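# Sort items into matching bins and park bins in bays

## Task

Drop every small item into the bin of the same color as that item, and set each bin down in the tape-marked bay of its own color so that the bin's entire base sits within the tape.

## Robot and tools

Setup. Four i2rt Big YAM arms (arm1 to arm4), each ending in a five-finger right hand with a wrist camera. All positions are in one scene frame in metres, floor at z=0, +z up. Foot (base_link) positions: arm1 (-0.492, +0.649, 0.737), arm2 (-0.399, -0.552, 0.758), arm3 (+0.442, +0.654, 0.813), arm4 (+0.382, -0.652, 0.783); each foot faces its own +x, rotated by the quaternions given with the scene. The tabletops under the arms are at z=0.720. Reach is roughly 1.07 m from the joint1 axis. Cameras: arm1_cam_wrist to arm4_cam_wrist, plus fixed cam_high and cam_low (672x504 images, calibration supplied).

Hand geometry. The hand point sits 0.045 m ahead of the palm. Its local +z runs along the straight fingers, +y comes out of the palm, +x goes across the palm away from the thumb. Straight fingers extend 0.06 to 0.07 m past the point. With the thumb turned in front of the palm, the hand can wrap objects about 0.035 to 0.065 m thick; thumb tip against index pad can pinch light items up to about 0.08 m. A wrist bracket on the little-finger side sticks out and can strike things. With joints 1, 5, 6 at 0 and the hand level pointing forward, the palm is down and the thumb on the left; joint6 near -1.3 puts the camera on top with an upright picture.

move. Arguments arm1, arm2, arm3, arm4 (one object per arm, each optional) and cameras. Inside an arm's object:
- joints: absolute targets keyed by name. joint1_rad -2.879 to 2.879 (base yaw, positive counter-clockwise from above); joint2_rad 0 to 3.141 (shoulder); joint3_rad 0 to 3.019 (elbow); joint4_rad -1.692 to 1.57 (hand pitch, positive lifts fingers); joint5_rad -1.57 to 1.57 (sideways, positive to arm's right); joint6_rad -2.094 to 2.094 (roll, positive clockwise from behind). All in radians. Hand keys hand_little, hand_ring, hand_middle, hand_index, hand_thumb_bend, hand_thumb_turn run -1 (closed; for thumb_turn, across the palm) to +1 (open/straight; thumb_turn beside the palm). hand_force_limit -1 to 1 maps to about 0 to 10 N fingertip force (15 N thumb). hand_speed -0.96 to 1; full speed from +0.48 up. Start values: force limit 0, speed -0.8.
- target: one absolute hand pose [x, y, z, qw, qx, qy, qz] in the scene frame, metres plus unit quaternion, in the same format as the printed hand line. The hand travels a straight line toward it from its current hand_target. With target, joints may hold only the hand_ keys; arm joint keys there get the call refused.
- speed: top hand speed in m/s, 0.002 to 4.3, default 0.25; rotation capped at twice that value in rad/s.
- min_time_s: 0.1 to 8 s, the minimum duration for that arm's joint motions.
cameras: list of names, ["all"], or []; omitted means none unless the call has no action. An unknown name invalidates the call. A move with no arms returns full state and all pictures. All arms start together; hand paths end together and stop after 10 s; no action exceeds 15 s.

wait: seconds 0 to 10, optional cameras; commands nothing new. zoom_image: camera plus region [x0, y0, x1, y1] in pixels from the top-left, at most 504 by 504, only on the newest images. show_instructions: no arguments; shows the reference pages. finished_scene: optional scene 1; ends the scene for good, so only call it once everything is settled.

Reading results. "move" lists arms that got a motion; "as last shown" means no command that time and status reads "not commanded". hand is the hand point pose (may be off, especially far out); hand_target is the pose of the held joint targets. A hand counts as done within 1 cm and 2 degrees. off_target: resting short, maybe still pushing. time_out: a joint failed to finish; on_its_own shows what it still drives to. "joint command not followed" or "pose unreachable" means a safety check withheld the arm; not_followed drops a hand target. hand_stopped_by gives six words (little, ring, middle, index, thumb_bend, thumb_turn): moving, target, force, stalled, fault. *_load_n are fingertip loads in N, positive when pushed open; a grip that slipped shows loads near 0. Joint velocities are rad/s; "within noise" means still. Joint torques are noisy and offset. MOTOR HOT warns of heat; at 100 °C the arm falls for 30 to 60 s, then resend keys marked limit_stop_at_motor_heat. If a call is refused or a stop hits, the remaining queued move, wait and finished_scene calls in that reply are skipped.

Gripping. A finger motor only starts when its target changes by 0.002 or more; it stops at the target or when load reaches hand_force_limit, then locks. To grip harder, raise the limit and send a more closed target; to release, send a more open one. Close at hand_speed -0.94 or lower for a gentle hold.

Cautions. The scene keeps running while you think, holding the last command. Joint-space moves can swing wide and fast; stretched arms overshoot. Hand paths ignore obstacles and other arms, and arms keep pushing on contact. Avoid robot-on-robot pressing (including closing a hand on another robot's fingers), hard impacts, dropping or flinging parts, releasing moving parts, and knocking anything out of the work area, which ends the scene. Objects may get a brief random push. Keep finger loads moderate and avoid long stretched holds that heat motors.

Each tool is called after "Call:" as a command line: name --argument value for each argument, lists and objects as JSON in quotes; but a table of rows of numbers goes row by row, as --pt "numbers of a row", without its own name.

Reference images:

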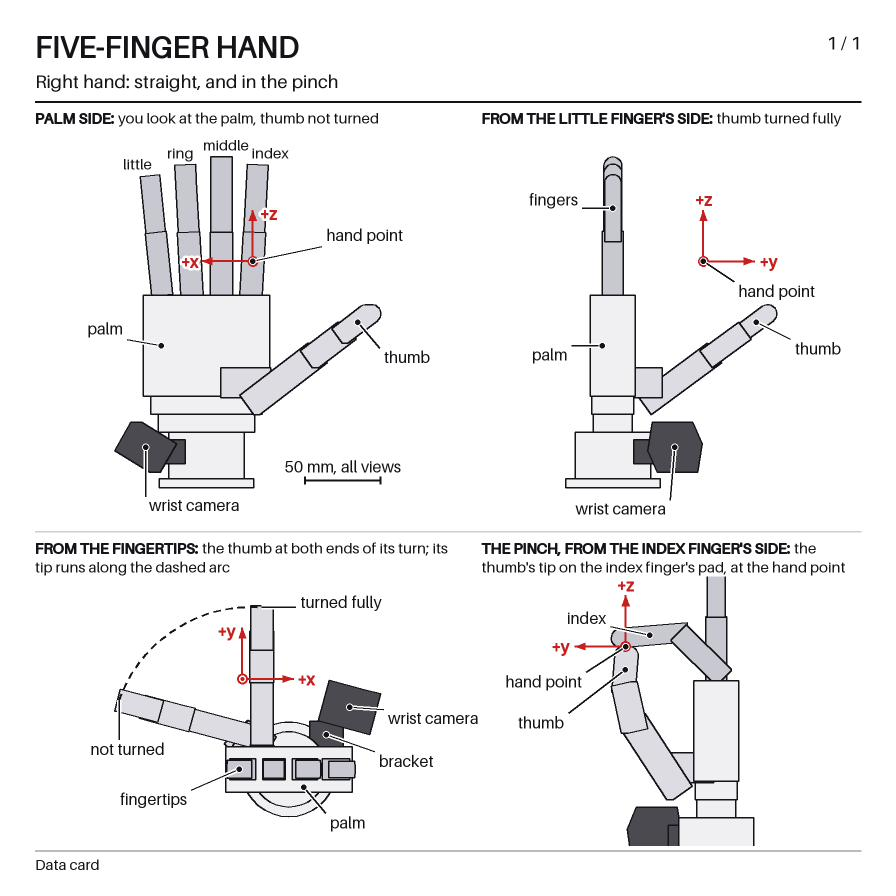

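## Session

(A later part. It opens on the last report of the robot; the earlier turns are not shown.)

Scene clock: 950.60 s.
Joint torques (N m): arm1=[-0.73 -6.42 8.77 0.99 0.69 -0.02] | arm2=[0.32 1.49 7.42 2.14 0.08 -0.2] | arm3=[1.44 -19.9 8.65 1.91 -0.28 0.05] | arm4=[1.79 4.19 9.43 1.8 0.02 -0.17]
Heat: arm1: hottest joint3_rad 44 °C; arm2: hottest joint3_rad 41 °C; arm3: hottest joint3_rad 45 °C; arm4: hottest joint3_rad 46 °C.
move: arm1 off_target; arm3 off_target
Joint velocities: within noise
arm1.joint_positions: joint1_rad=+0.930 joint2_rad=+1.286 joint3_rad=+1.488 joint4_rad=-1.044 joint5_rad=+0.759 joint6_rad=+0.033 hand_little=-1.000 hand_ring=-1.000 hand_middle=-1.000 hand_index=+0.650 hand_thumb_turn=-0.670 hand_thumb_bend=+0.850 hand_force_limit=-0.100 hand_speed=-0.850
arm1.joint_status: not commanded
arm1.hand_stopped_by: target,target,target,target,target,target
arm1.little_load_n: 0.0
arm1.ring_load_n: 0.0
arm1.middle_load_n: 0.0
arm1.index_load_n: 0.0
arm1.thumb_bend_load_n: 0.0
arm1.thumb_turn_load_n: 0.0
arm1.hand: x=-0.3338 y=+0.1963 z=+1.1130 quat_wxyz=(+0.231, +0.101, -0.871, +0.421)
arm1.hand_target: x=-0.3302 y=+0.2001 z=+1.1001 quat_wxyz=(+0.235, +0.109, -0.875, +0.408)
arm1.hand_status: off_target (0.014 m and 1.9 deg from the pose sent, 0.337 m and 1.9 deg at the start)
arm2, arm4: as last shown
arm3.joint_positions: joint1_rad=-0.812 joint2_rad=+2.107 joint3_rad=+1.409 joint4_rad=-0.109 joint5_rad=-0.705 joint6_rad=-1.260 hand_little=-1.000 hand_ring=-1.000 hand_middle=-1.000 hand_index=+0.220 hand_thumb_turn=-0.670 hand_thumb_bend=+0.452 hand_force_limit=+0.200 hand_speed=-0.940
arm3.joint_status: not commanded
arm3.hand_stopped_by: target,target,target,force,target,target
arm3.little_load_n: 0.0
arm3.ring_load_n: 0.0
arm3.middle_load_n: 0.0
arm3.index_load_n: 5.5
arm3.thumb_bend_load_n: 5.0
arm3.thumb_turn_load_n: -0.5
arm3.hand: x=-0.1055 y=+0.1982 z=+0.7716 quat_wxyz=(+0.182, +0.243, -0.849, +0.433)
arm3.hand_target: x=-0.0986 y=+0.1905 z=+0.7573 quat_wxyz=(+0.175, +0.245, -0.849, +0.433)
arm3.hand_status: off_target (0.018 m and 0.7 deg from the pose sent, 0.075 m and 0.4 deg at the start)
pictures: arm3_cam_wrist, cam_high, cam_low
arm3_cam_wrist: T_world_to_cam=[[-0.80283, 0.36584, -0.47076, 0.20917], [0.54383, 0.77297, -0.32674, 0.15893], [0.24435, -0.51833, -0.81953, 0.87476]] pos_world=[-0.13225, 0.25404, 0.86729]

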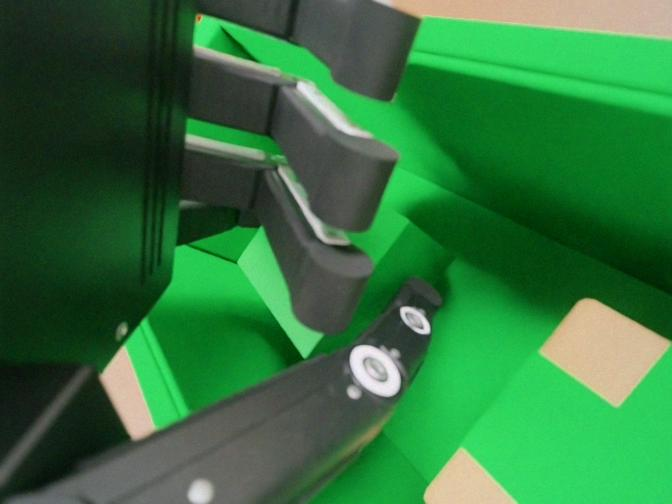

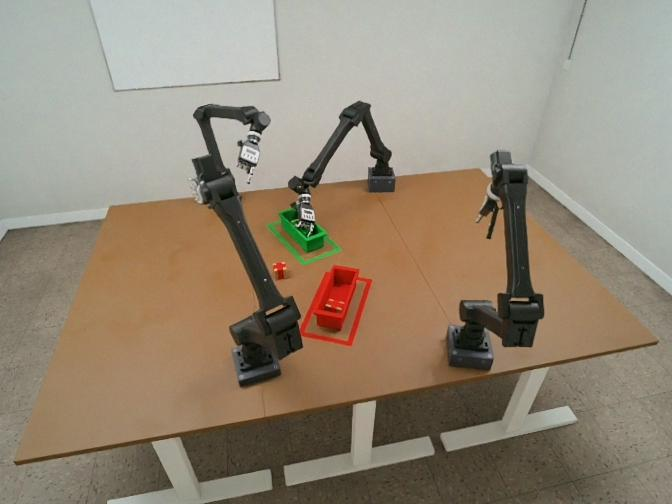

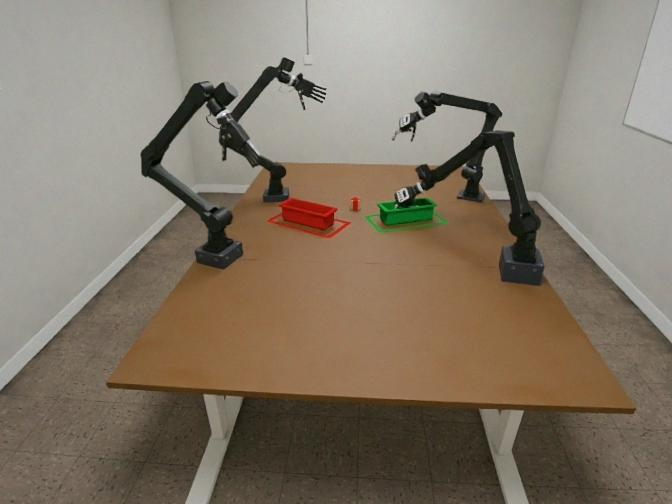

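Call:
move --arm3 '{"target": [-0.099, 0.190, 0.746, -0.1765, -0.2462, 0.8541, -0.4359], "speed": 0.05}' --cameras '["arm3_cam_wrist", "cam_high"]'

Call:
zoom_image --camera "arm3_cam_wrist" --region '[340, 180, 500, 340]'

Scene clock: 955.97 s.
Joint torques (N m): arm1=[-0.56 -6.42 9.01 1.1 0.68 0.03] | arm2=[0.44 1.03 7.42 2.22 0.07 -0.16] | arm3=[1.44 -19.78 8.34 1.95 -0.29 0.05] | arm4=[1.44 3.84 9.51 1.95 0.03 -0.19]
Heat: arm1: hottest joint3_rad 44 °C; arm2: hottest joint3_rad 41 °C; arm3: hottest joint3_rad 44 °C; arm4: hottest joint3_rad 46 °C.
move: arm3 off_target
Joint velocities: within noise
arm1, arm2, arm4: as last shown
arm1.ring_load_n: 0.5
arm1.hand: x=-0.3337 y=+0.1963 z=+1.1130 quat_wxyz=(+0.231, +0.101, -0.871, +0.421)
arm3.joint_positions: joint1_rad=-0.812 joint2_rad=+2.126 joint3_rad=+1.409 joint4_rad=-0.089 joint5_rad=-0.704 joint6_rad=-1.260 hand_little=-1.000 hand_ring=-1.000 hand_middle=-1.000 hand_index=+0.220 hand_thumb_turn=-0.670 hand_thumb_bend=+0.452 hand_force_limit=+0.200 hand_speed=-0.940
arm3.joint_status: not commanded
arm3.hand_stopped_by: target,target,target,force,target,target
arm3.little_load_n: 0.0
arm3.ring_load_n: 0.0
arm3.middle_load_n: 0.0
arm3.index_load_n: 6.0
arm3.thumb_bend_load_n: 5.0
arm3.thumb_turn_load_n: -0.5
arm3.hand: x=-0.1066 y=+0.1978 z=+0.7616 quat_wxyz=(+0.182, +0.243, -0.849, +0.433)
arm3.hand_target: x=-0.0986 y=+0.1905 z=+0.7462 quat_wxyz=(+0.175, +0.245, -0.849, +0.433)
arm3.hand_status: off_target (0.019 m and 0.8 deg from the pose sent, 0.028 m and 0.7 deg at the start)
arm3_cam_wrist: T_world_to_cam=[[-0.80319, 0.36591, -0.4701, 0.20321], [0.5438, 0.77256, -0.32778, 0.15738], [0.24324, -0.51891, -0.81949, 0.8666]] pos_world=[-0.13315, 0.25374, 0.85729]

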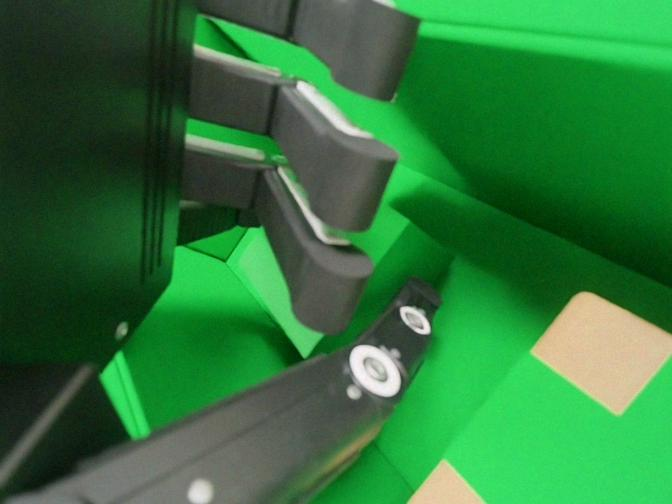

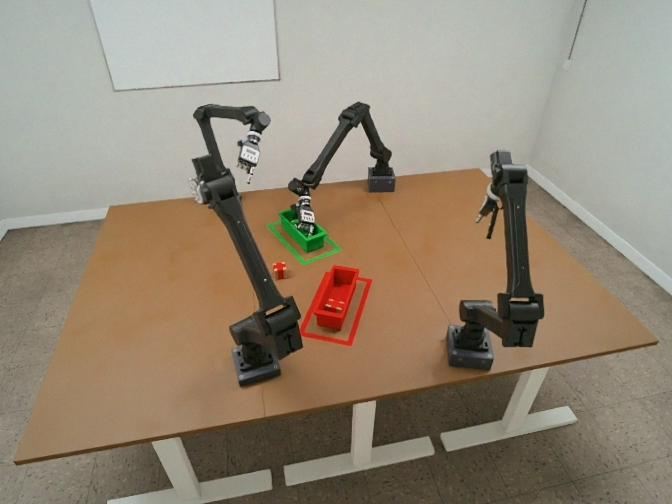

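Scaled by 3.150.

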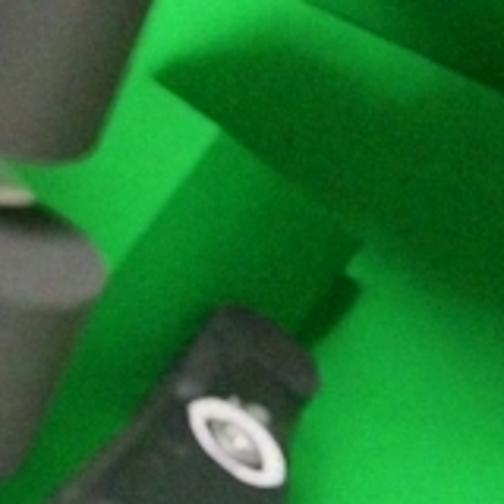

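Call:
move --arm3 '{"target": [-0.099, 0.190, 0.739, -0.1765, -0.2462, 0.8541, -0.4359], "speed": 0.05}' --cameras '["arm3_cam_wrist", "cam_high"]'

Call:
zoom_image --camera "arm3_cam_wrist" --region '[340, 180, 500, 340]'

Scene clock: 964.53 s.
Joint torques (N m): arm1=[-0.91 -7.36 8.98 1.31 0.61 0.06] | arm2=[0.5 1.2 7.36 2.14 0.11 -0.22] | arm3=[1.44 -19.37 8.35 1.91 -0.27 0.05] | arm4=[1.61 3.66 9.47 1.83 0.02 -0.14]
Heat: arm1: hottest joint3_rad 44 °C; arm2: hottest joint3_rad 41 °C; arm3: hottest joint3_rad 44 °C; arm4: hottest joint3_rad 46 °C.
move: arm3 off_target
Joint velocities: within noise
arm1, arm2, arm4: as last shown
arm1.ring_load_n: 0.0
arm2.middle_load_n: 0.5
arm3.joint_positions: joint1_rad=-0.810 joint2_rad=+2.130 joint3_rad=+1.407 joint4_rad=-0.074 joint5_rad=-0.704 joint6_rad=-1.260 hand_little=-1.000 hand_ring=-1.000 hand_middle=-1.000 hand_index=+0.220 hand_thumb_turn=-0.670 hand_thumb_bend=+0.452 hand_force_limit=+0.200 hand_speed=-0.940
arm3.joint_status: not commanded
arm3.hand_stopped_by: target,target,target,force,target,target
arm3.little_load_n: 0.0
arm3.ring_load_n: 0.0
arm3.middle_load_n: 0.0
arm3.index_load_n: 5.5
arm3.thumb_bend_load_n: 5.0
arm3.thumb_turn_load_n: 0.0
arm3.hand: x=-0.1074 y=+0.1963 z=+0.7603 quat_wxyz=(+0.186, +0.245, -0.847, +0.434)
arm3.hand_target: x=-0.0984 y=+0.1906 z=+0.7395 quat_wxyz=(+0.175, +0.245, -0.849, +0.433)
arm3.hand_status: off_target (0.024 m and 1.2 deg from the pose sent, 0.025 m and 0.8 deg at the start)
arm3_cam_wrist: T_world_to_cam=[[-0.80724, 0.36261, -0.4657, 0.1993], [0.54028, 0.77162, -0.33572, 0.16437], [0.23761, -0.52262, -0.81879, 0.86457]] pos_world=[-0.13336, 0.25274, 0.8559]

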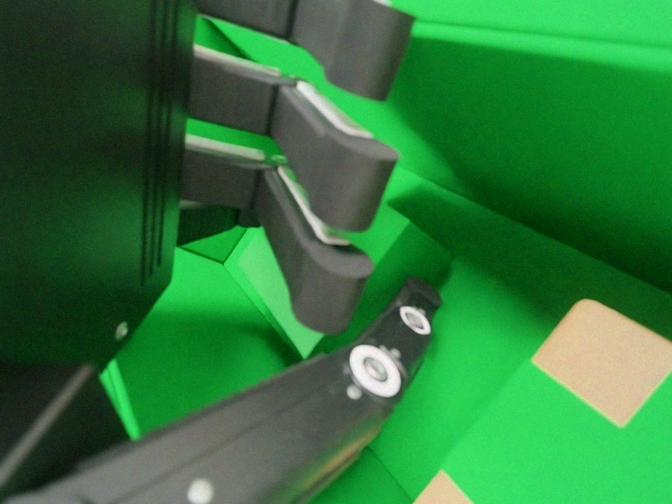

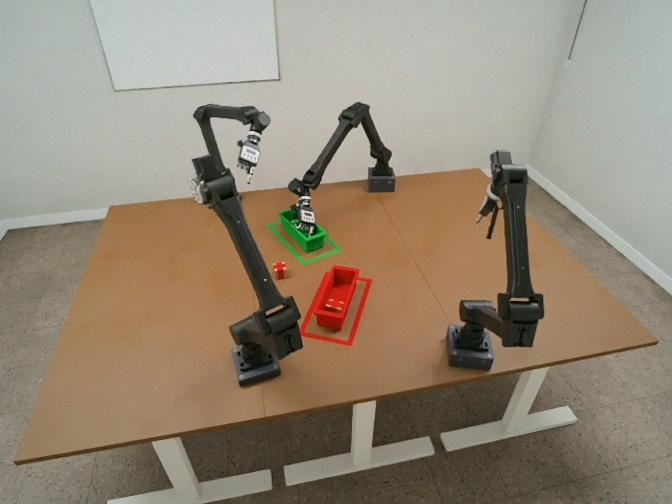

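Scaled by 3.150.

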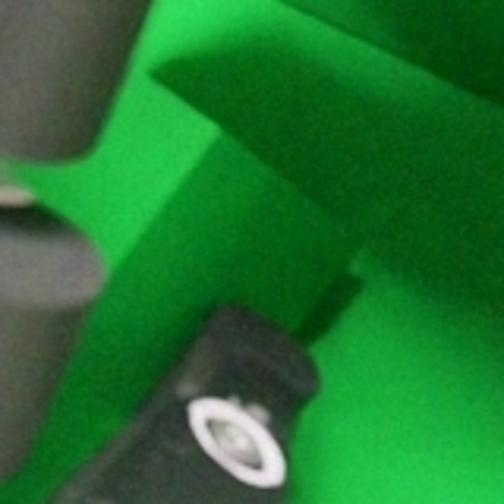

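Call:
move --arm3 '{"target": [-0.099, 0.190, 0.765, -0.1765, -0.2462, 0.8541, -0.4359], "speed": 0.08}'

Call:
move --arm3 '{"target": [-0.099, 0.190, 0.742, -0.1765, -0.2462, 0.8541, -0.4359], "speed": 0.06}' --cameras '["arm3_cam_wrist", "cam_high"]'

Call:
zoom_image --camera "arm3_cam_wrist" --region '[340, 180, 500, 340]'

Scene clock: 970.47 s.
Joint torques (N m): arm1=[-0.32 -7 8.99 1.07 0.62 0.08] | arm2=[1.08 1.49 7.56 2.18 0.08 -0.14] | arm3=[1.38 -22.71 8.99 0.64 -0.29 0.05] | arm4=[1.2 3.78 9.47 1.88 0.01 -0.15]
Heat: arm1: hottest joint3_rad 44 °C; arm2: hottest joint3_rad 41 °C; arm3: hottest joint3_rad 43 °C; arm4: hottest joint3_rad 46 °C.
move: arm3 off_target
Joint velocities: within noise
arm1, arm2, arm4: as last shown
arm1.thumb_turn_load_n: 0.5
arm2.middle_load_n: 0.0
arm3.joint_positions: joint1_rad=-0.810 joint2_rad=+2.128 joint3_rad=+1.407 joint4_rad=-0.090 joint5_rad=-0.704 joint6_rad=-1.260 hand_little=-1.000 hand_ring=-1.000 hand_middle=-1.000 hand_index=+0.220 hand_thumb_turn=-0.670 hand_thumb_bend=+0.452 hand_force_limit=+0.200 hand_speed=-0.940
arm3.joint_status: not commanded
arm3.hand_stopped_by: target,target,target,force,target,target
arm3.little_load_n: 0.0
arm3.ring_load_n: 0.0
arm3.middle_load_n: 0.0
arm3.index_load_n: 6.0
arm3.thumb_bend_load_n: 5.0
arm3.thumb_turn_load_n: 0.0
arm3.hand: x=-0.1049 y=+0.1979 z=+0.7596 quat_wxyz=(+0.180, +0.243, -0.849, +0.433)
arm3.hand_target: x=-0.0989 y=+0.1900 z=+0.7649 quat_wxyz=(+0.176, +0.245, -0.849, +0.433)
arm3.hand_status: off_target (0.011 m and 0.6 deg from the pose sent, 0.012 m and 1.2 deg at the start)
arm4.ring_load_n: 0.5
pictures: none

Scene clock: 971.43 s.
Joint torques (N m): arm1=[0.15 -7.12 8.88 1.06 0.64 -0.01] | arm2=[0.91 1.32 7.57 2.14 0.07 -0.22] | arm3=[1.38 -19.72 8.44 1.92 -0.28 0.05] | arm4=[1.32 3.55 9.39 1.87 0.04 -0.17]
Heat: arm1: hottest joint3_rad 44 °C; arm2: hottest joint3_rad 41 °C; arm3: hottest joint3_rad 43 °C; arm4: hottest joint3_rad 46 °C.
move: arm3 off_target
Joint velocities: within noise
arm1: as last shown
arm1.thumb_turn_load_n: 0.0
arm2.joint_positions: joint1_rad=+0.270 joint2_rad=+0.629 joint3_rad=+1.396 joint4_rad=-1.226 joint5_rad=+0.016 joint6_rad=-1.595 hand_little=+1.000 hand_ring=+1.000 hand_middle=+1.000 hand_index=+1.000 hand_thumb_turn=+1.000 hand_thumb_bend=+1.000 hand_force_limit=+0.000 hand_speed=-0.800
arm2.joint_status: not commanded
arm2.hand_stopped_by: target,target,target,target,target,target
arm2.little_load_n: 0.0
arm2.ring_load_n: 0.0
arm2.middle_load_n: 0.0
arm2.index_load_n: 0.0
arm2.thumb_bend_load_n: 0.0
arm2.thumb_turn_load_n: 0.0
arm2.hand: x=-0.4488 y=-0.2960 z=+1.2888 quat_wxyz=(-0.433, +0.456, +0.715, +0.306)
arm2.hand_target: x=-0.4481 y=-0.2978 z=+1.2966 quat_wxyz=(-0.439, +0.454, +0.711, +0.310)
arm2.hand_status: not commanded
arm3.joint_positions: joint1_rad=-0.810 joint2_rad=+2.128 joint3_rad=+1.407 joint4_rad=-0.080 joint5_rad=-0.704 joint6_rad=-1.260 hand_little=-1.000 hand_ring=-1.000 hand_middle=-1.000 hand_index=+0.220 hand_thumb_turn=-0.670 hand_thumb_bend=+0.452 hand_force_limit=+0.200 hand_speed=-0.940
arm3.joint_status: not commanded
arm3.hand_stopped_by: target,target,target,force,target,target
arm3.little_load_n: 0.0
arm3.ring_load_n: 0.0
arm3.middle_load_n: 0.0
arm3.index_load_n: 6.0
arm3.thumb_bend_load_n: 5.0
arm3.thumb_turn_load_n: 0.0
arm3.hand: x=-0.1065 y=+0.1968 z=+0.7604 quat_wxyz=(+0.184, +0.244, -0.848, +0.434)
arm3.hand_target: x=-0.0985 y=+0.1905 z=+0.7425 quat_wxyz=(+0.176, +0.245, -0.849, +0.433)
arm3.hand_status: off_target (0.021 m and 1.0 deg from the pose sent, 0.020 m and 0.6 deg at the start)
arm4.joint_positions: joint1_rad=+0.107 joint2_rad=+0.615 joint3_rad=+1.339 joint4_rad=-1.622 joint5_rad=+0.064 joint6_rad=-1.147 hand_little=+1.000 hand_ring=+1.000 hand_middle=+1.000 hand_index=+1.000 hand_thumb_turn=+1.000 hand_thumb_bend=+1.000 hand_force_limit=+0.000 hand_speed=-0.800
arm4.joint_status: not commanded
arm4.hand_stopped_by: target,target,target,target,target,target
arm4.little_load_n: 0.0
arm4.ring_load_n: -0.5
arm4.middle_load_n: 0.0
arm4.index_load_n: 0.0
arm4.thumb_bend_load_n: 0.0
arm4.thumb_turn_load_n: 0.0
arm4.hand: x=+0.4733 y=-0.5070 z=+1.1995 quat_wxyz=(-0.234, +0.852, +0.406, +0.233)
arm4.hand_target: x=+0.4732 y=-0.5071 z=+1.2055 quat_wxyz=(-0.240, +0.850, +0.404, +0.238)
arm4.hand_status: not commanded
arm3_cam_wrist: T_world_to_cam=[[-0.80545, 0.36378, -0.46789, 0.2015], [0.54158, 0.77242, -0.33176, 0.16051], [0.24072, -0.52062, -0.81915, 0.86499]] pos_world=[-0.13286, 0.25304, 0.85609]

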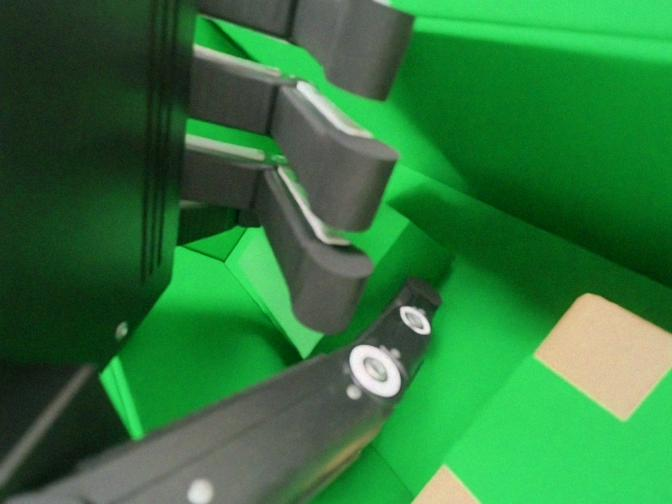

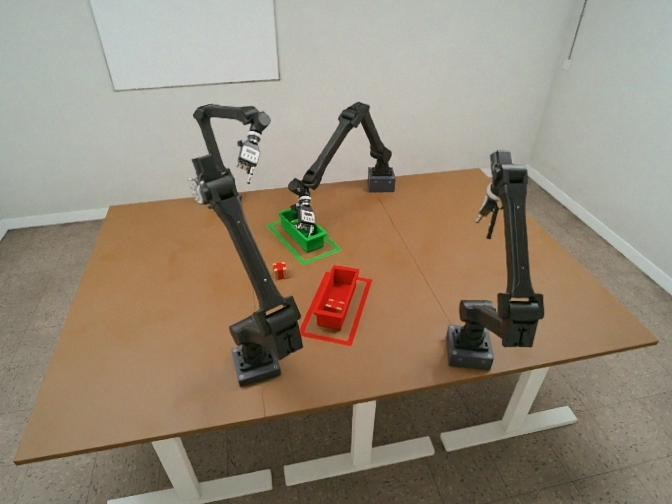

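Scaled by 3.150.

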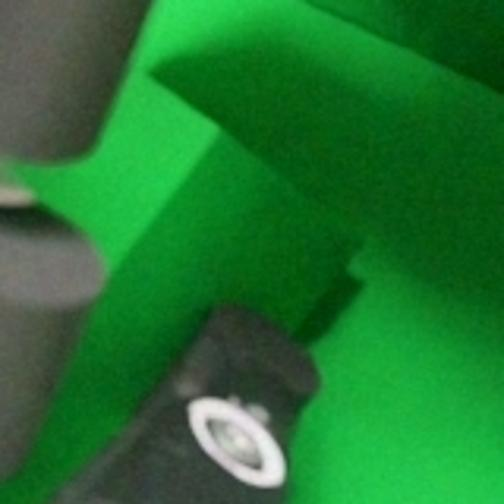

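Call:
move --arm3 '{"joints": {"hand_thumb_bend": 0.75, "hand_index": 0.6, "hand_speed": -0.9}}' --cameras '["arm3_cam_wrist", "cam_high"]'

Call:
zoom_image --camera "arm3_cam_wrist" --region '[200, 100, 560, 440]'

Scene clock: 981.43 s.
Joint torques (N m): arm1=[-1.55 -7.06 8.9 0.98 0.64 0.02] | arm2=[0.56 1.61 7.43 2.29 0.11 -0.2] | arm3=[1.44 -19.6 8.44 1.81 -0.28 0.05] | arm4=[1.96 3.96 9.42 1.84 -0.01 -0.13]
Heat: arm1: hottest joint3_rad 44 °C; arm2: hottest joint3_rad 41 °C; arm3: hottest joint3_rad 43 °C; arm4: hottest joint3_rad 46 °C.
move: arm3 done
Joint velocities: within noise
arm1, arm2, arm4: as last shown
arm2.thumb_bend_load_n: -0.5
arm3.joint_positions: joint1_rad=-0.810 joint2_rad=+2.128 joint3_rad=+1.407 joint4_rad=-0.078 joint5_rad=-0.704 joint6_rad=-1.260 hand_little=-1.000 hand_ring=-1.000 hand_middle=-1.000 hand_index=+0.600 hand_thumb_turn=-0.670 hand_thumb_bend=+0.750 hand_force_limit=+0.200 hand_speed=-0.900
arm3.joint_status: all done
arm3.hand_stopped_by: target,target,target,target,target,target
arm3.little_load_n: 0.0
arm3.ring_load_n: 0.0
arm3.middle_load_n: 0.0
arm3.index_load_n: 0.0
arm3.thumb_bend_load_n: 0.0
arm3.thumb_turn_load_n: 0.0
arm3.hand: x=-0.1070 y=+0.1965 z=+0.7608 quat_wxyz=(+0.185, +0.245, -0.847, +0.434)
arm3.hand_target: x=-0.0985 y=+0.1905 z=+0.7425 quat_wxyz=(+0.176, +0.245, -0.849, +0.433)
arm3.hand_status: not commanded
arm4.ring_load_n: 0.0
arm3_cam_wrist: T_world_to_cam=[[-0.80649, 0.36313, -0.4666, 0.20047], [0.54087, 0.77189, -0.33414, 0.16296], [0.23883, -0.52185, -0.81892, 0.86504]] pos_world=[-0.13306, 0.25284, 0.8564]

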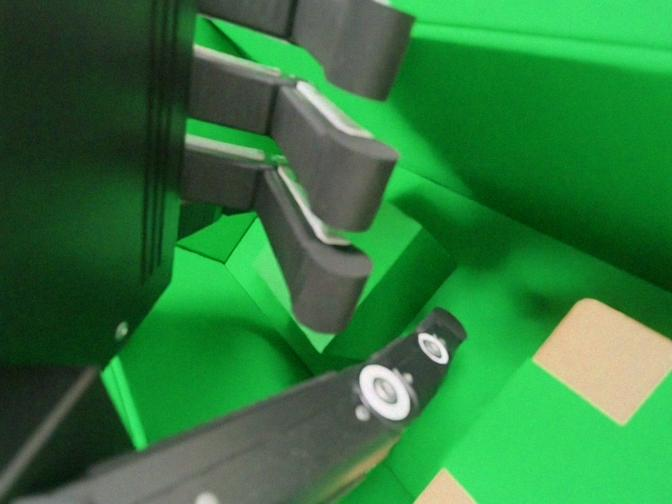

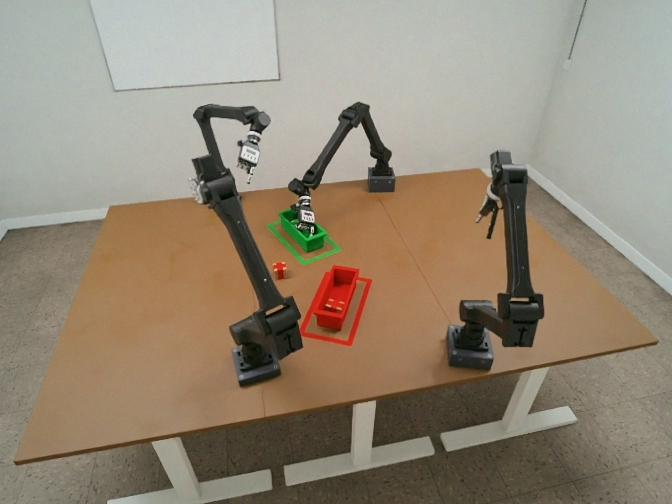

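Scaled by 1.400.

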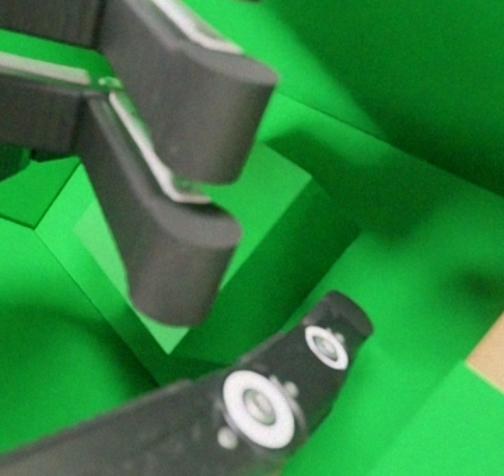

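Call:
move --arm3 '{"target": [-0.099, 0.190, 0.93, -0.1765, -0.2462, 0.8541, -0.4359], "speed": 0.12}' --arm2 '{"target": [-0.243, -0.066, 0.93, 0.4081, -0.8755, -0.1093, -0.2346], "speed": 0.2, "joints": {"hand_thumb_turn": -0.67, "hand_ring": -1, "hand_little": -1, "hand_middle": -1, "hand_index": 0.6, "hand_thumb_bend": 0.7, "hand_speed": -0.5}}' --cameras '["arm2_cam_wrist", "cam_high", "cam_low", "arm3_cam_wrist"]'

Call:
zoom_image --camera "cam_high" --region '[230, 170, 330, 290]'

Call:
zoom_image --camera "arm3_cam_wrist" --region '[250, 50, 672, 472]'

Call:
zoom_image --camera "cam_low" --region '[325, 150, 405, 230]'

Scene clock: 1000.43 s.
Joint torques (N m): arm1=[0.03 -6.71 8.81 1.1 0.71 0.07] | arm2=[-0.73 -8.12 10.73 2.51 0.23 -0.16] | arm3=[1.08 -20.78 13.09 0.58 -0.4 0.02] | arm4=[1.26 3.55 9.48 1.92 -0.01 -0.15]
Heat: arm1: hottest joint3_rad 44 °C; arm2: hottest joint3_rad 42 °C; arm3: hottest joint3_rad 43 °C; arm4: hottest joint3_rad 46 °C.
move: arm2 off_target; arm3 off_target
Joint velocities: within noise
arm1, arm4: as last shown
arm2.joint_positions: joint1_rad=-0.393 joint2_rad=+1.263 joint3_rad=+0.859 joint4_rad=-0.250 joint5_rad=+0.107 joint6_rad=-0.573 hand_little=-1.000 hand_ring=-1.000 hand_middle=-1.000 hand_index=+0.600 hand_thumb_turn=-0.670 hand_thumb_bend=+0.700 hand_force_limit=+0.000 hand_speed=-0.500
arm2.joint_status: all done
arm2.hand_stopped_by: target,target,target,target,target,target
arm2.little_load_n: 0.0
arm2.ring_load_n: 0.0
arm2.middle_load_n: 0.0
arm2.index_load_n: 0.0
arm2.thumb_bend_load_n: 0.0
arm2.thumb_turn_load_n: 0.0
arm2.hand: x=-0.2511 y=-0.0822 z=+0.9107 quat_wxyz=(-0.389, +0.885, +0.121, +0.226)
arm2.hand_target: x=-0.2434 y=-0.0671 z=+0.9303 quat_wxyz=(-0.408, +0.875, +0.109, +0.234)
arm2.hand_status: off_target (0.027 m and 2.9 deg from the pose sent, 0.473 m and 86.9 deg at the start)
arm3.joint_positions: joint1_rad=-0.810 joint2_rad=+1.902 joint3_rad=+1.516 joint4_rad=-0.446 joint5_rad=-0.704 joint6_rad=-1.260 hand_little=-1.000 hand_ring=-1.000 hand_middle=-1.000 hand_index=+0.600 hand_thumb_turn=-0.670 hand_thumb_bend=+0.750 hand_force_limit=+0.200 hand_speed=-0.900
arm3.joint_status: not commanded
arm3.hand_stopped_by: target,target,target,target,target,target
arm3.little_load_n: 0.0
arm3.ring_load_n: 0.0
arm3.middle_load_n: 0.0
arm3.index_load_n: 0.0
arm3.thumb_bend_load_n: 0.0
arm3.thumb_turn_load_n: 0.0
arm3.hand: x=-0.0964 y=+0.2007 z=+0.9152 quat_wxyz=(+0.171, +0.240, -0.854, +0.430)
arm3.hand_target: x=-0.0986 y=+0.1902 z=+0.9301 quat_wxyz=(+0.176, +0.245, -0.849, +0.434)
arm3.hand_status: off_target (0.018 m and 1.0 deg from the pose sent, 0.170 m and 1.1 deg at the start)
arm4.ring_load_n: 0.5
pictures: arm2_cam_wrist, arm3_cam_wrist, cam_high, cam_low
arm2_cam_wrist: T_world_to_cam=[[0.58375, -0.62325, -0.52038, 0.57249], [-0.79881, -0.55563, -0.23062, -0.03439], [-0.14541, 0.55031, -0.8222, 0.87123]] pos_world=[-0.23498, -0.14175, 1.00631]
arm3_cam_wrist: T_world_to_cam=[[-0.79289, 0.37213, -0.48254, 0.2936], [0.55025, 0.77747, -0.30458, 0.17841], [0.26182, -0.50702, -0.82121, 0.9925]] pos_world=[-0.12524, 0.25525, 1.01107]

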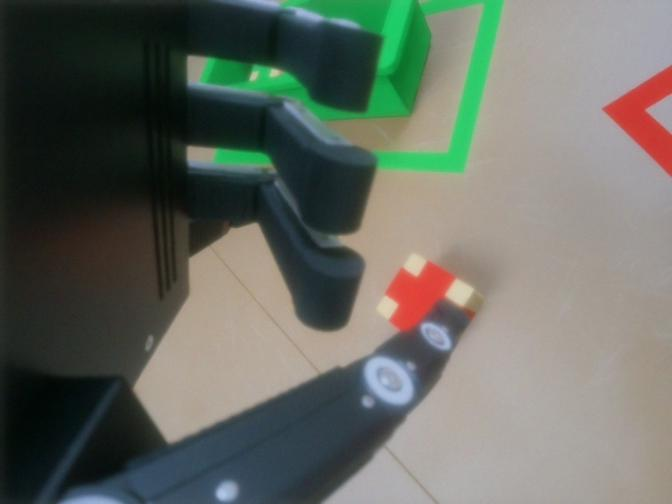

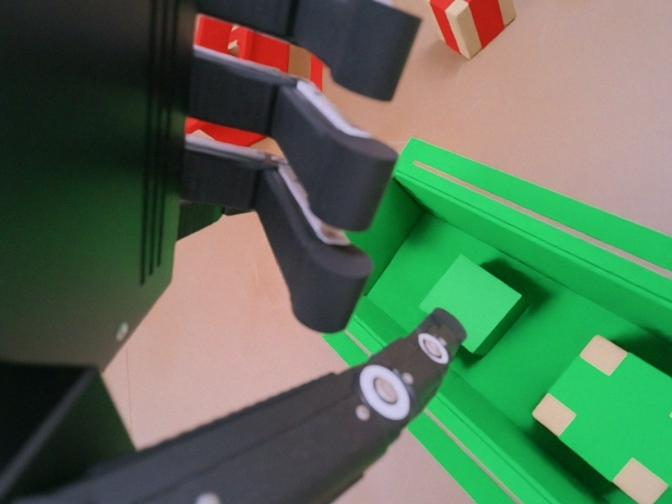

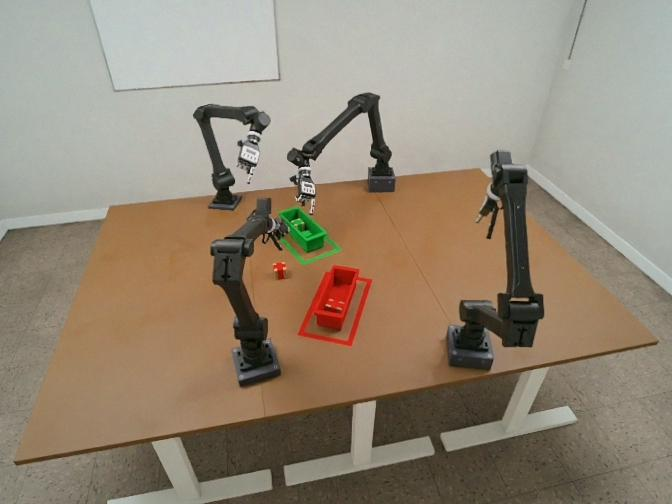

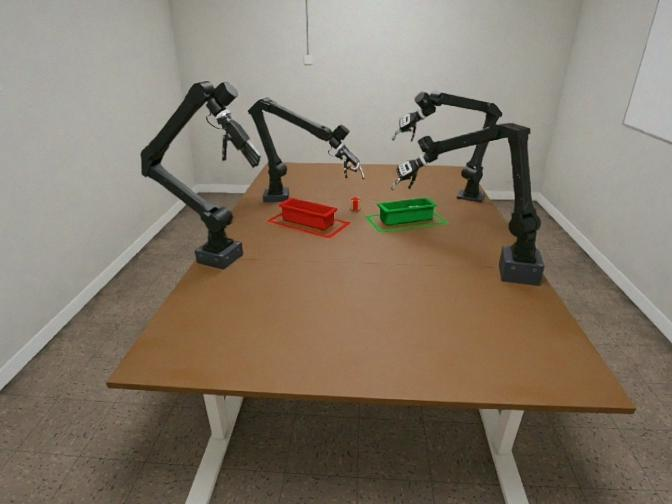

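Scaled by 4.200.

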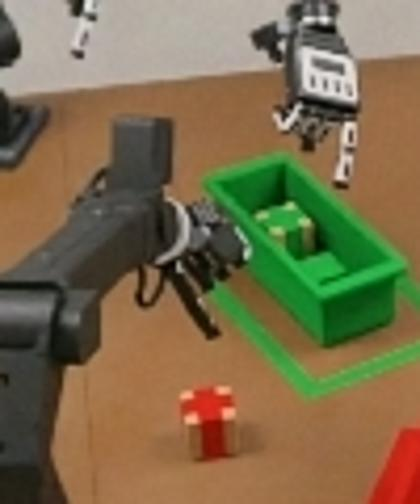

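Scaled by 1.194.

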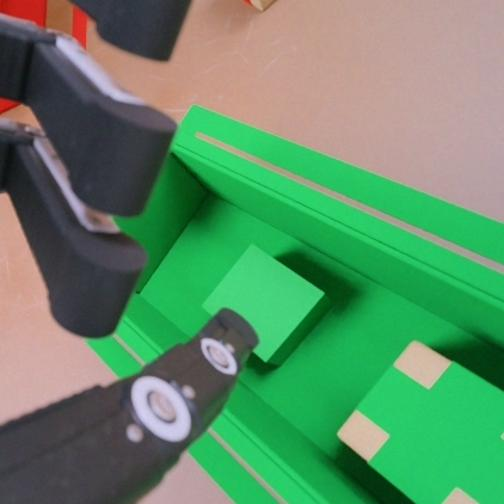

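Scaled by 6.300.

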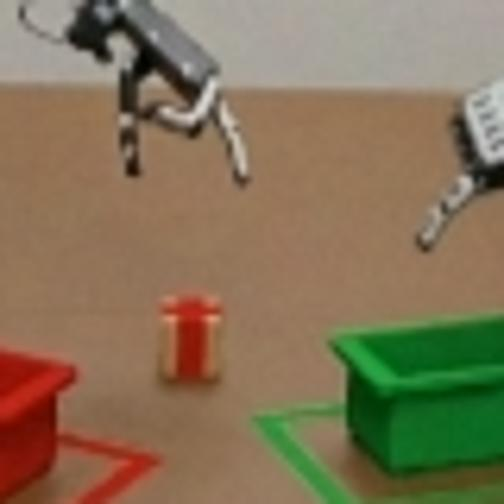

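Call:
move --arm2 '{"target": [-0.258, -0.070, 0.845, 0.4081, -0.8755, -0.1093, -0.2346], "speed": 0.12}' --arm3 '{"target": [0.15, 0.28, 1.10, -0.2, -0.16, 0.868, -0.425], "speed": 0.2}' --cameras '["arm2_cam_wrist", "cam_high", "cam_low"]'

Call:
zoom_image --camera "cam_high" --region '[240, 220, 320, 300]'

Call:
zoom_image --camera "cam_low" --region '[325, 160, 385, 220]'

Call:
zoom_image --camera "arm2_cam_wrist" --region '[250, 150, 550, 450]'

Scene clock: 1021.33 s.
Joint torques (N m): arm1=[-0.5 -6.95 9.06 1.14 0.73 0.03] | arm2=[1.08 -8.23 7.05 2.36 0.32 -0.07] | arm3=[1.49 -7.12 10.73 0.85 -0.07 0] | arm4=[1.73 3.9 9.36 1.65 0.04 -0.13]
Heat: arm1: hottest joint3_rad 44 °C; arm2: hottest joint3_rad 43 °C; arm3: hottest joint3_rad 43 °C; arm4: hottest joint3_rad 46 °C.
move: arm2 done; arm3 off_target
Joint velocities: within noise
arm1, arm4: as last shown
arm1.thumb_bend_load_n: 0.5
arm2.joint_positions: joint1_rad=-0.375 joint2_rad=+1.359 joint3_rad=+0.746 joint4_rad=+0.009 joint5_rad=+0.138 joint6_rad=-0.552 hand_little=-1.000 hand_ring=-1.000 hand_middle=-1.000 hand_index=+0.600 hand_thumb_turn=-0.670 hand_thumb_bend=+0.700 hand_force_limit=+0.000 hand_speed=-0.500
arm2.joint_status: not commanded
arm2.hand_stopped_by: target,target,target,target,target,target
arm2.little_load_n: 0.5
arm2.ring_load_n: 0.0
arm2.middle_load_n: 0.0
arm2.index_load_n: 0.0
arm2.thumb_bend_load_n: 0.0
arm2.thumb_turn_load_n: 0.0
arm2.hand: x=-0.2530 y=-0.0725 z=+0.8531 quat_wxyz=(-0.409, +0.874, +0.109, +0.239)
arm2.hand_target: x=-0.2580 y=-0.0703 z=+0.8450 quat_wxyz=(-0.408, +0.876, +0.109, +0.235)
arm2.hand_status: done (0.010 m and 0.5 deg from the pose sent, 0.067 m and 2.9 deg at the start)
arm3.joint_positions: joint1_rad=-0.613 joint2_rad=+1.106 joint3_rad=+1.114 joint4_rad=-0.633 joint5_rad=-0.446 joint6_rad=-0.936 hand_little=-1.000 hand_ring=-1.000 hand_middle=-1.000 hand_index=+0.600 hand_thumb_turn=-0.670 hand_thumb_bend=+0.750 hand_force_limit=+0.200 hand_speed=-0.900
arm3.joint_status: not commanded
arm3.hand_stopped_by: target,target,target,target,target,target
arm3.little_load_n: 0.0
arm3.ring_load_n: 0.0
arm3.middle_load_n: 0.0
arm3.index_load_n: -0.5
arm3.thumb_bend_load_n: 0.0
arm3.thumb_turn_load_n: 0.0
arm3.hand: x=+0.1440 y=+0.2822 z=+1.1105 quat_wxyz=(+0.215, +0.162, -0.861, +0.431)
arm3.hand_target: x=+0.1501 y=+0.2801 z=+1.1002 quat_wxyz=(+0.200, +0.160, -0.868, +0.425)
arm3.hand_status: off_target (0.012 m and 2.0 deg from the pose sent, 0.318 m and 9.9 deg at the start)
arm4.ring_load_n: 0.0
arm2_cam_wrist: T_world_to_cam=[[0.57898, -0.6069, -0.54447, 0.57016], [-0.80579, -0.52783, -0.26852, -0.01123], [-0.12442, 0.59419, -0.79464, 0.80328]] pos_world=[-0.23922, -0.13719, 0.94574]

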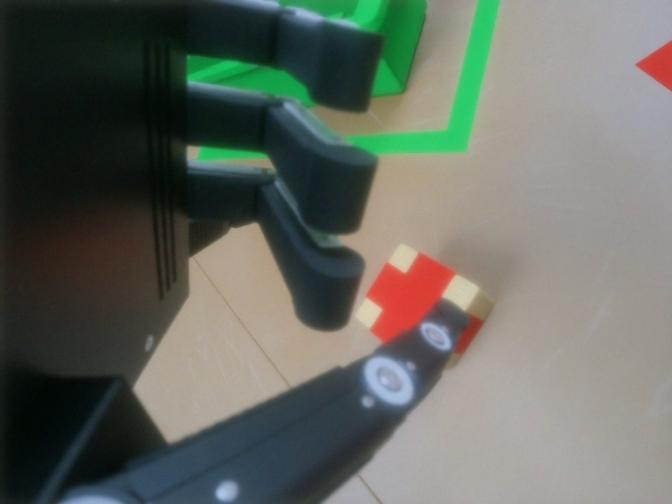

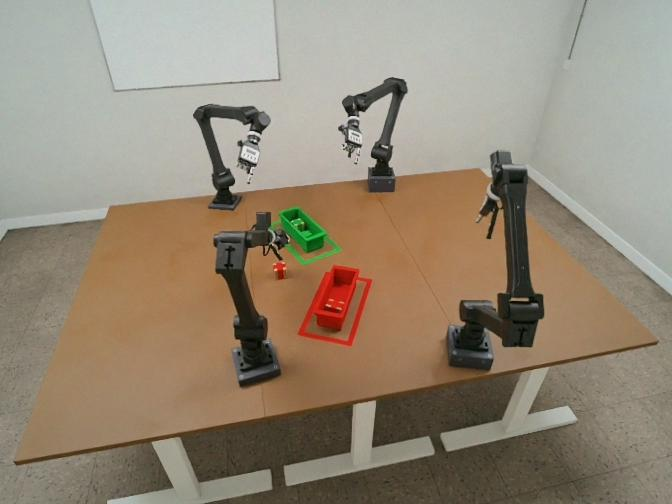

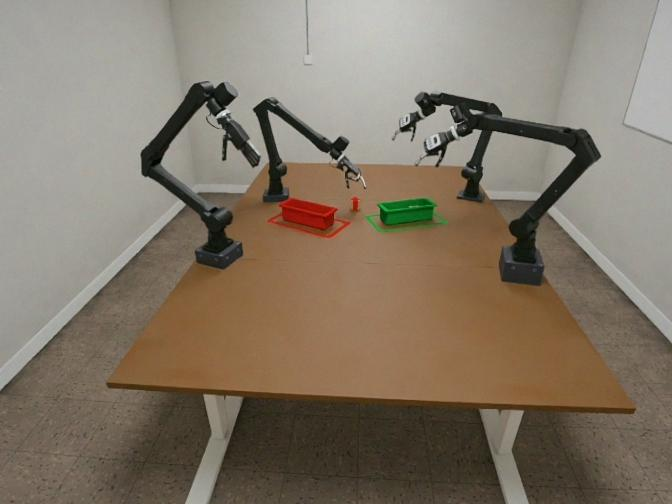

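Scaled by 6.300.

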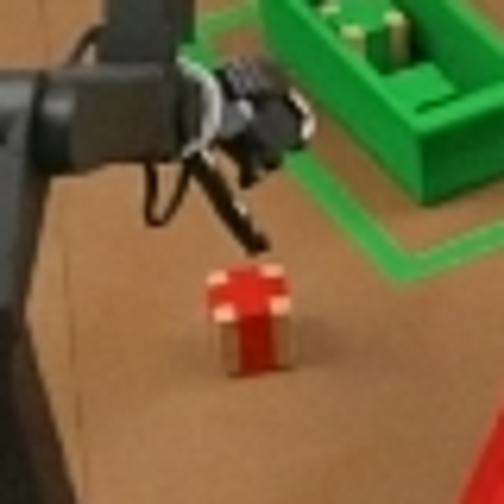

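Scaled by 8.400.

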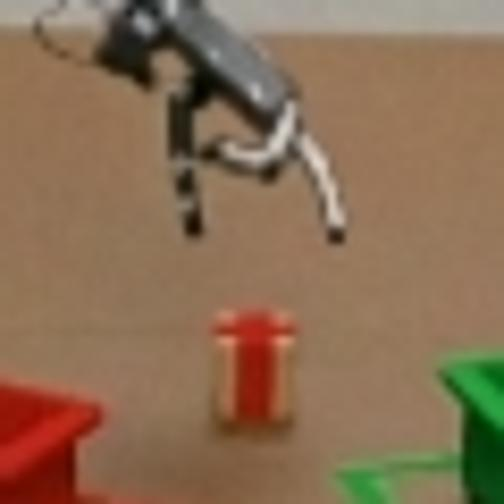

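Scaled by 1.680.

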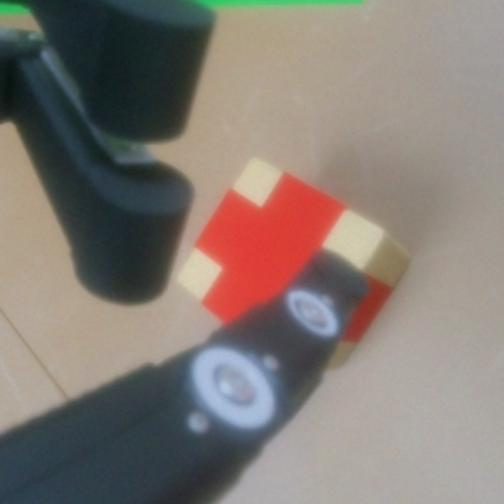

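Call:
move --arm2 '{"target": [-0.2665, -0.0717, 0.753, 0.4081, -0.8755, -0.1093, -0.2346], "speed": 0.08}' --cameras '["arm2_cam_wrist", "cam_high", "cam_low"]'

Call:
zoom_image --camera "cam_high" --region '[240, 220, 320, 300]'

Call:
zoom_image --camera "cam_low" --region '[325, 160, 385, 220]'

Call:
zoom_image --camera "arm2_cam_wrist" --region '[250, 150, 550, 450]'

Scene clock: 1041.47 s.
Joint torques (N m): arm1=[-0.62 -6.48 8.96 1.2 0.68 -0.01] | arm2=[1.67 -9.47 5.55 2.5 0.27 -0.09] | arm3=[1.49 -7.12 10.73 0.85 -0.08 0.06] | arm4=[1.38 3.84 9.37 1.91 0.01 -0.14]
Heat: arm1: hottest joint3_rad 44 °C; arm2: hottest joint3_rad 42 °C; arm3: hottest joint3_rad 44 °C; arm4: hottest joint3_rad 47 °C.
move: arm2 done
Joint velocities: within noise
arm1.joint_positions: joint1_rad=+0.930 joint2_rad=+1.286 joint3_rad=+1.488 joint4_rad=-1.044 joint5_rad=+0.759 joint6_rad=+0.033 hand_little=-1.000 hand_ring=-1.000 hand_middle=-1.000 hand_index=+0.650 hand_thumb_turn=-0.670 hand_thumb_bend=+0.850 hand_force_limit=-0.100 hand_speed=-0.850
arm1.joint_status: not commanded
arm1.hand_stopped_by: target,target,target,target,target,target
arm1.little_load_n: 0.0
arm1.ring_load_n: 0.0
arm1.middle_load_n: 0.0
arm1.index_load_n: 0.0
arm1.thumb_bend_load_n: 0.0
arm1.thumb_turn_load_n: 0.5
arm1.hand: x=-0.3337 y=+0.1963 z=+1.1130 quat_wxyz=(+0.231, +0.101, -0.871, +0.421)
arm1.hand_target: x=-0.3302 y=+0.2001 z=+1.1001 quat_wxyz=(+0.235, +0.109, -0.875, +0.408)
arm1.hand_status: not commanded
arm2.joint_positions: joint1_rad=-0.352 joint2_rad=+1.572 joint3_rad=+0.641 joint4_rad=+0.324 joint5_rad=+0.156 joint6_rad=-0.539 hand_little=-1.000 hand_ring=-1.000 hand_middle=-1.000 hand_index=+0.600 hand_thumb_turn=-0.670 hand_thumb_bend=+0.700 hand_force_limit=+0.000 hand_speed=-0.500
arm2.joint_status: not commanded
arm2.hand_stopped_by: target,target,target,target,target,target
arm2.little_load_n: 0.0
arm2.ring_load_n: 0.0
arm2.middle_load_n: 0.5
arm2.index_load_n: 0.0
arm2.thumb_bend_load_n: 0.0
arm2.thumb_turn_load_n: 0.0
arm2.hand: x=-0.2612 y=-0.0724 z=+0.7602 quat_wxyz=(-0.409, +0.874, +0.110, +0.238)
arm2.hand_target: x=-0.2665 y=-0.0718 z=+0.7532 quat_wxyz=(-0.408, +0.875, +0.109, +0.235)
arm2.hand_status: done (0.009 m and 0.5 deg from the pose sent, 0.101 m and 0.5 deg at the start)
arm3, arm4: as last shown
arm3.index_load_n: 0.0
arm2_cam_wrist: T_world_to_cam=[[0.57901, -0.6074, -0.54389, 0.52389], [-0.80574, -0.52825, -0.26783, -0.0432], [-0.12463, 0.59331, -0.79527, 0.72877]] pos_world=[-0.24732, -0.137, 0.85293]

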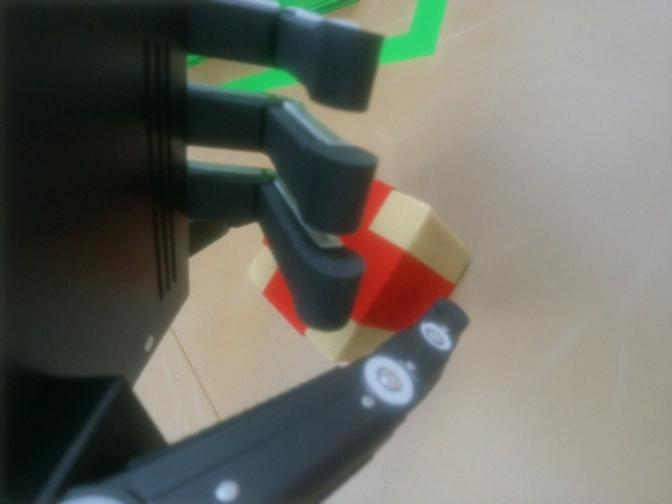

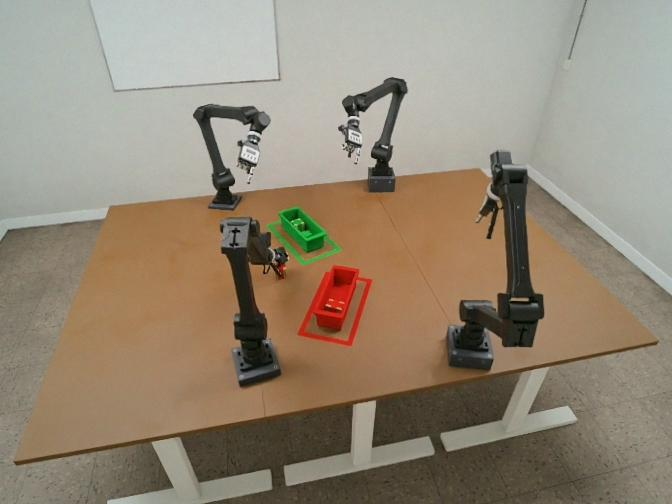

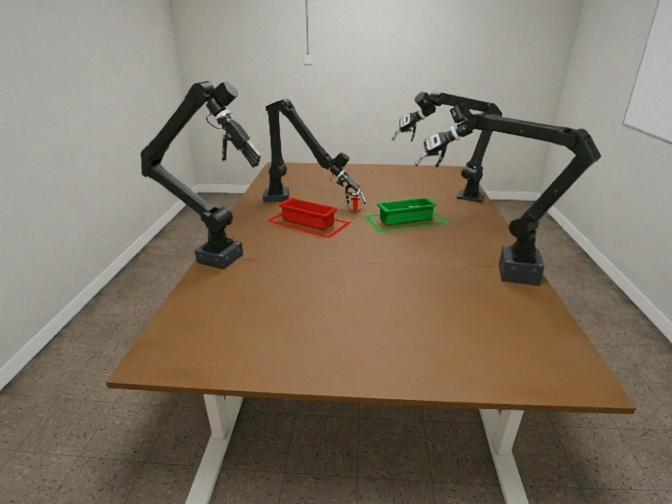

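Scaled by 6.300.

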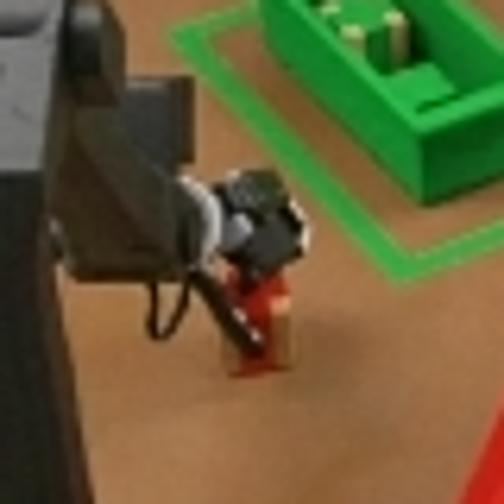

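Scaled by 8.400.

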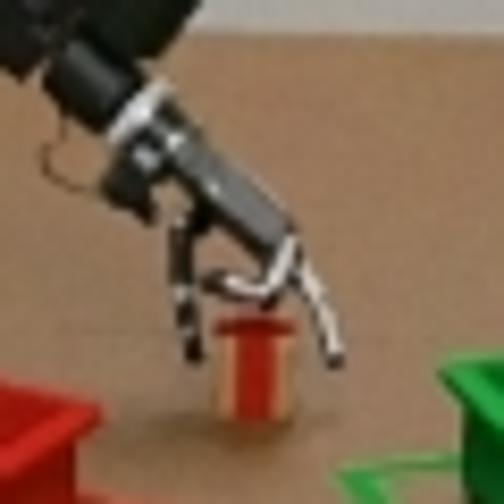

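Scaled by 1.680.

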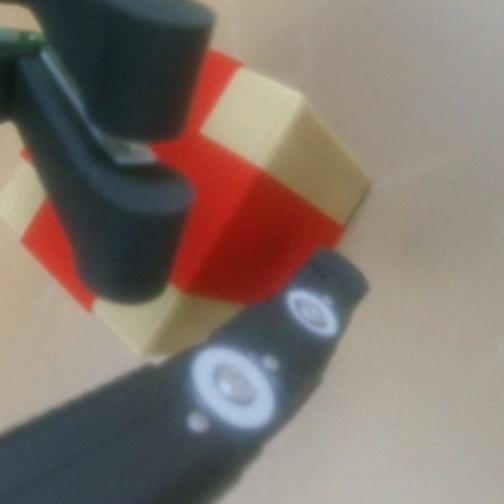

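Call:
zoom_image --camera "cam_low" --region '[338, 185, 378, 225]'

Call:
zoom_image --camera "cam_high" --region '[260, 250, 300, 290]'

Scaled by 12.600.

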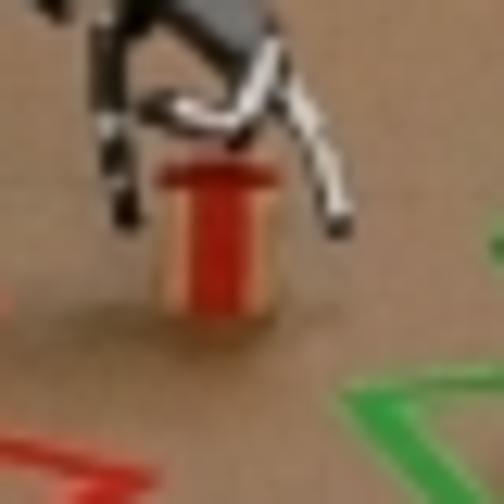

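Scaled by 12.600.

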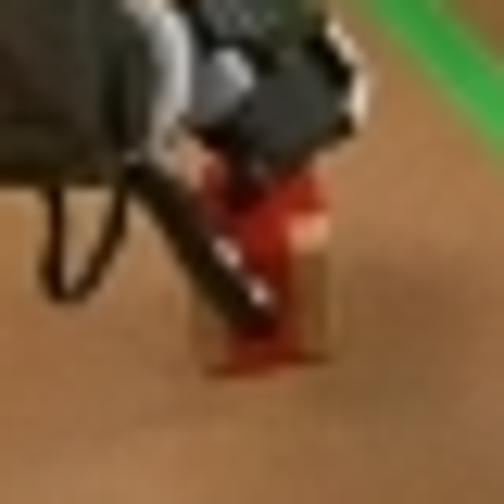

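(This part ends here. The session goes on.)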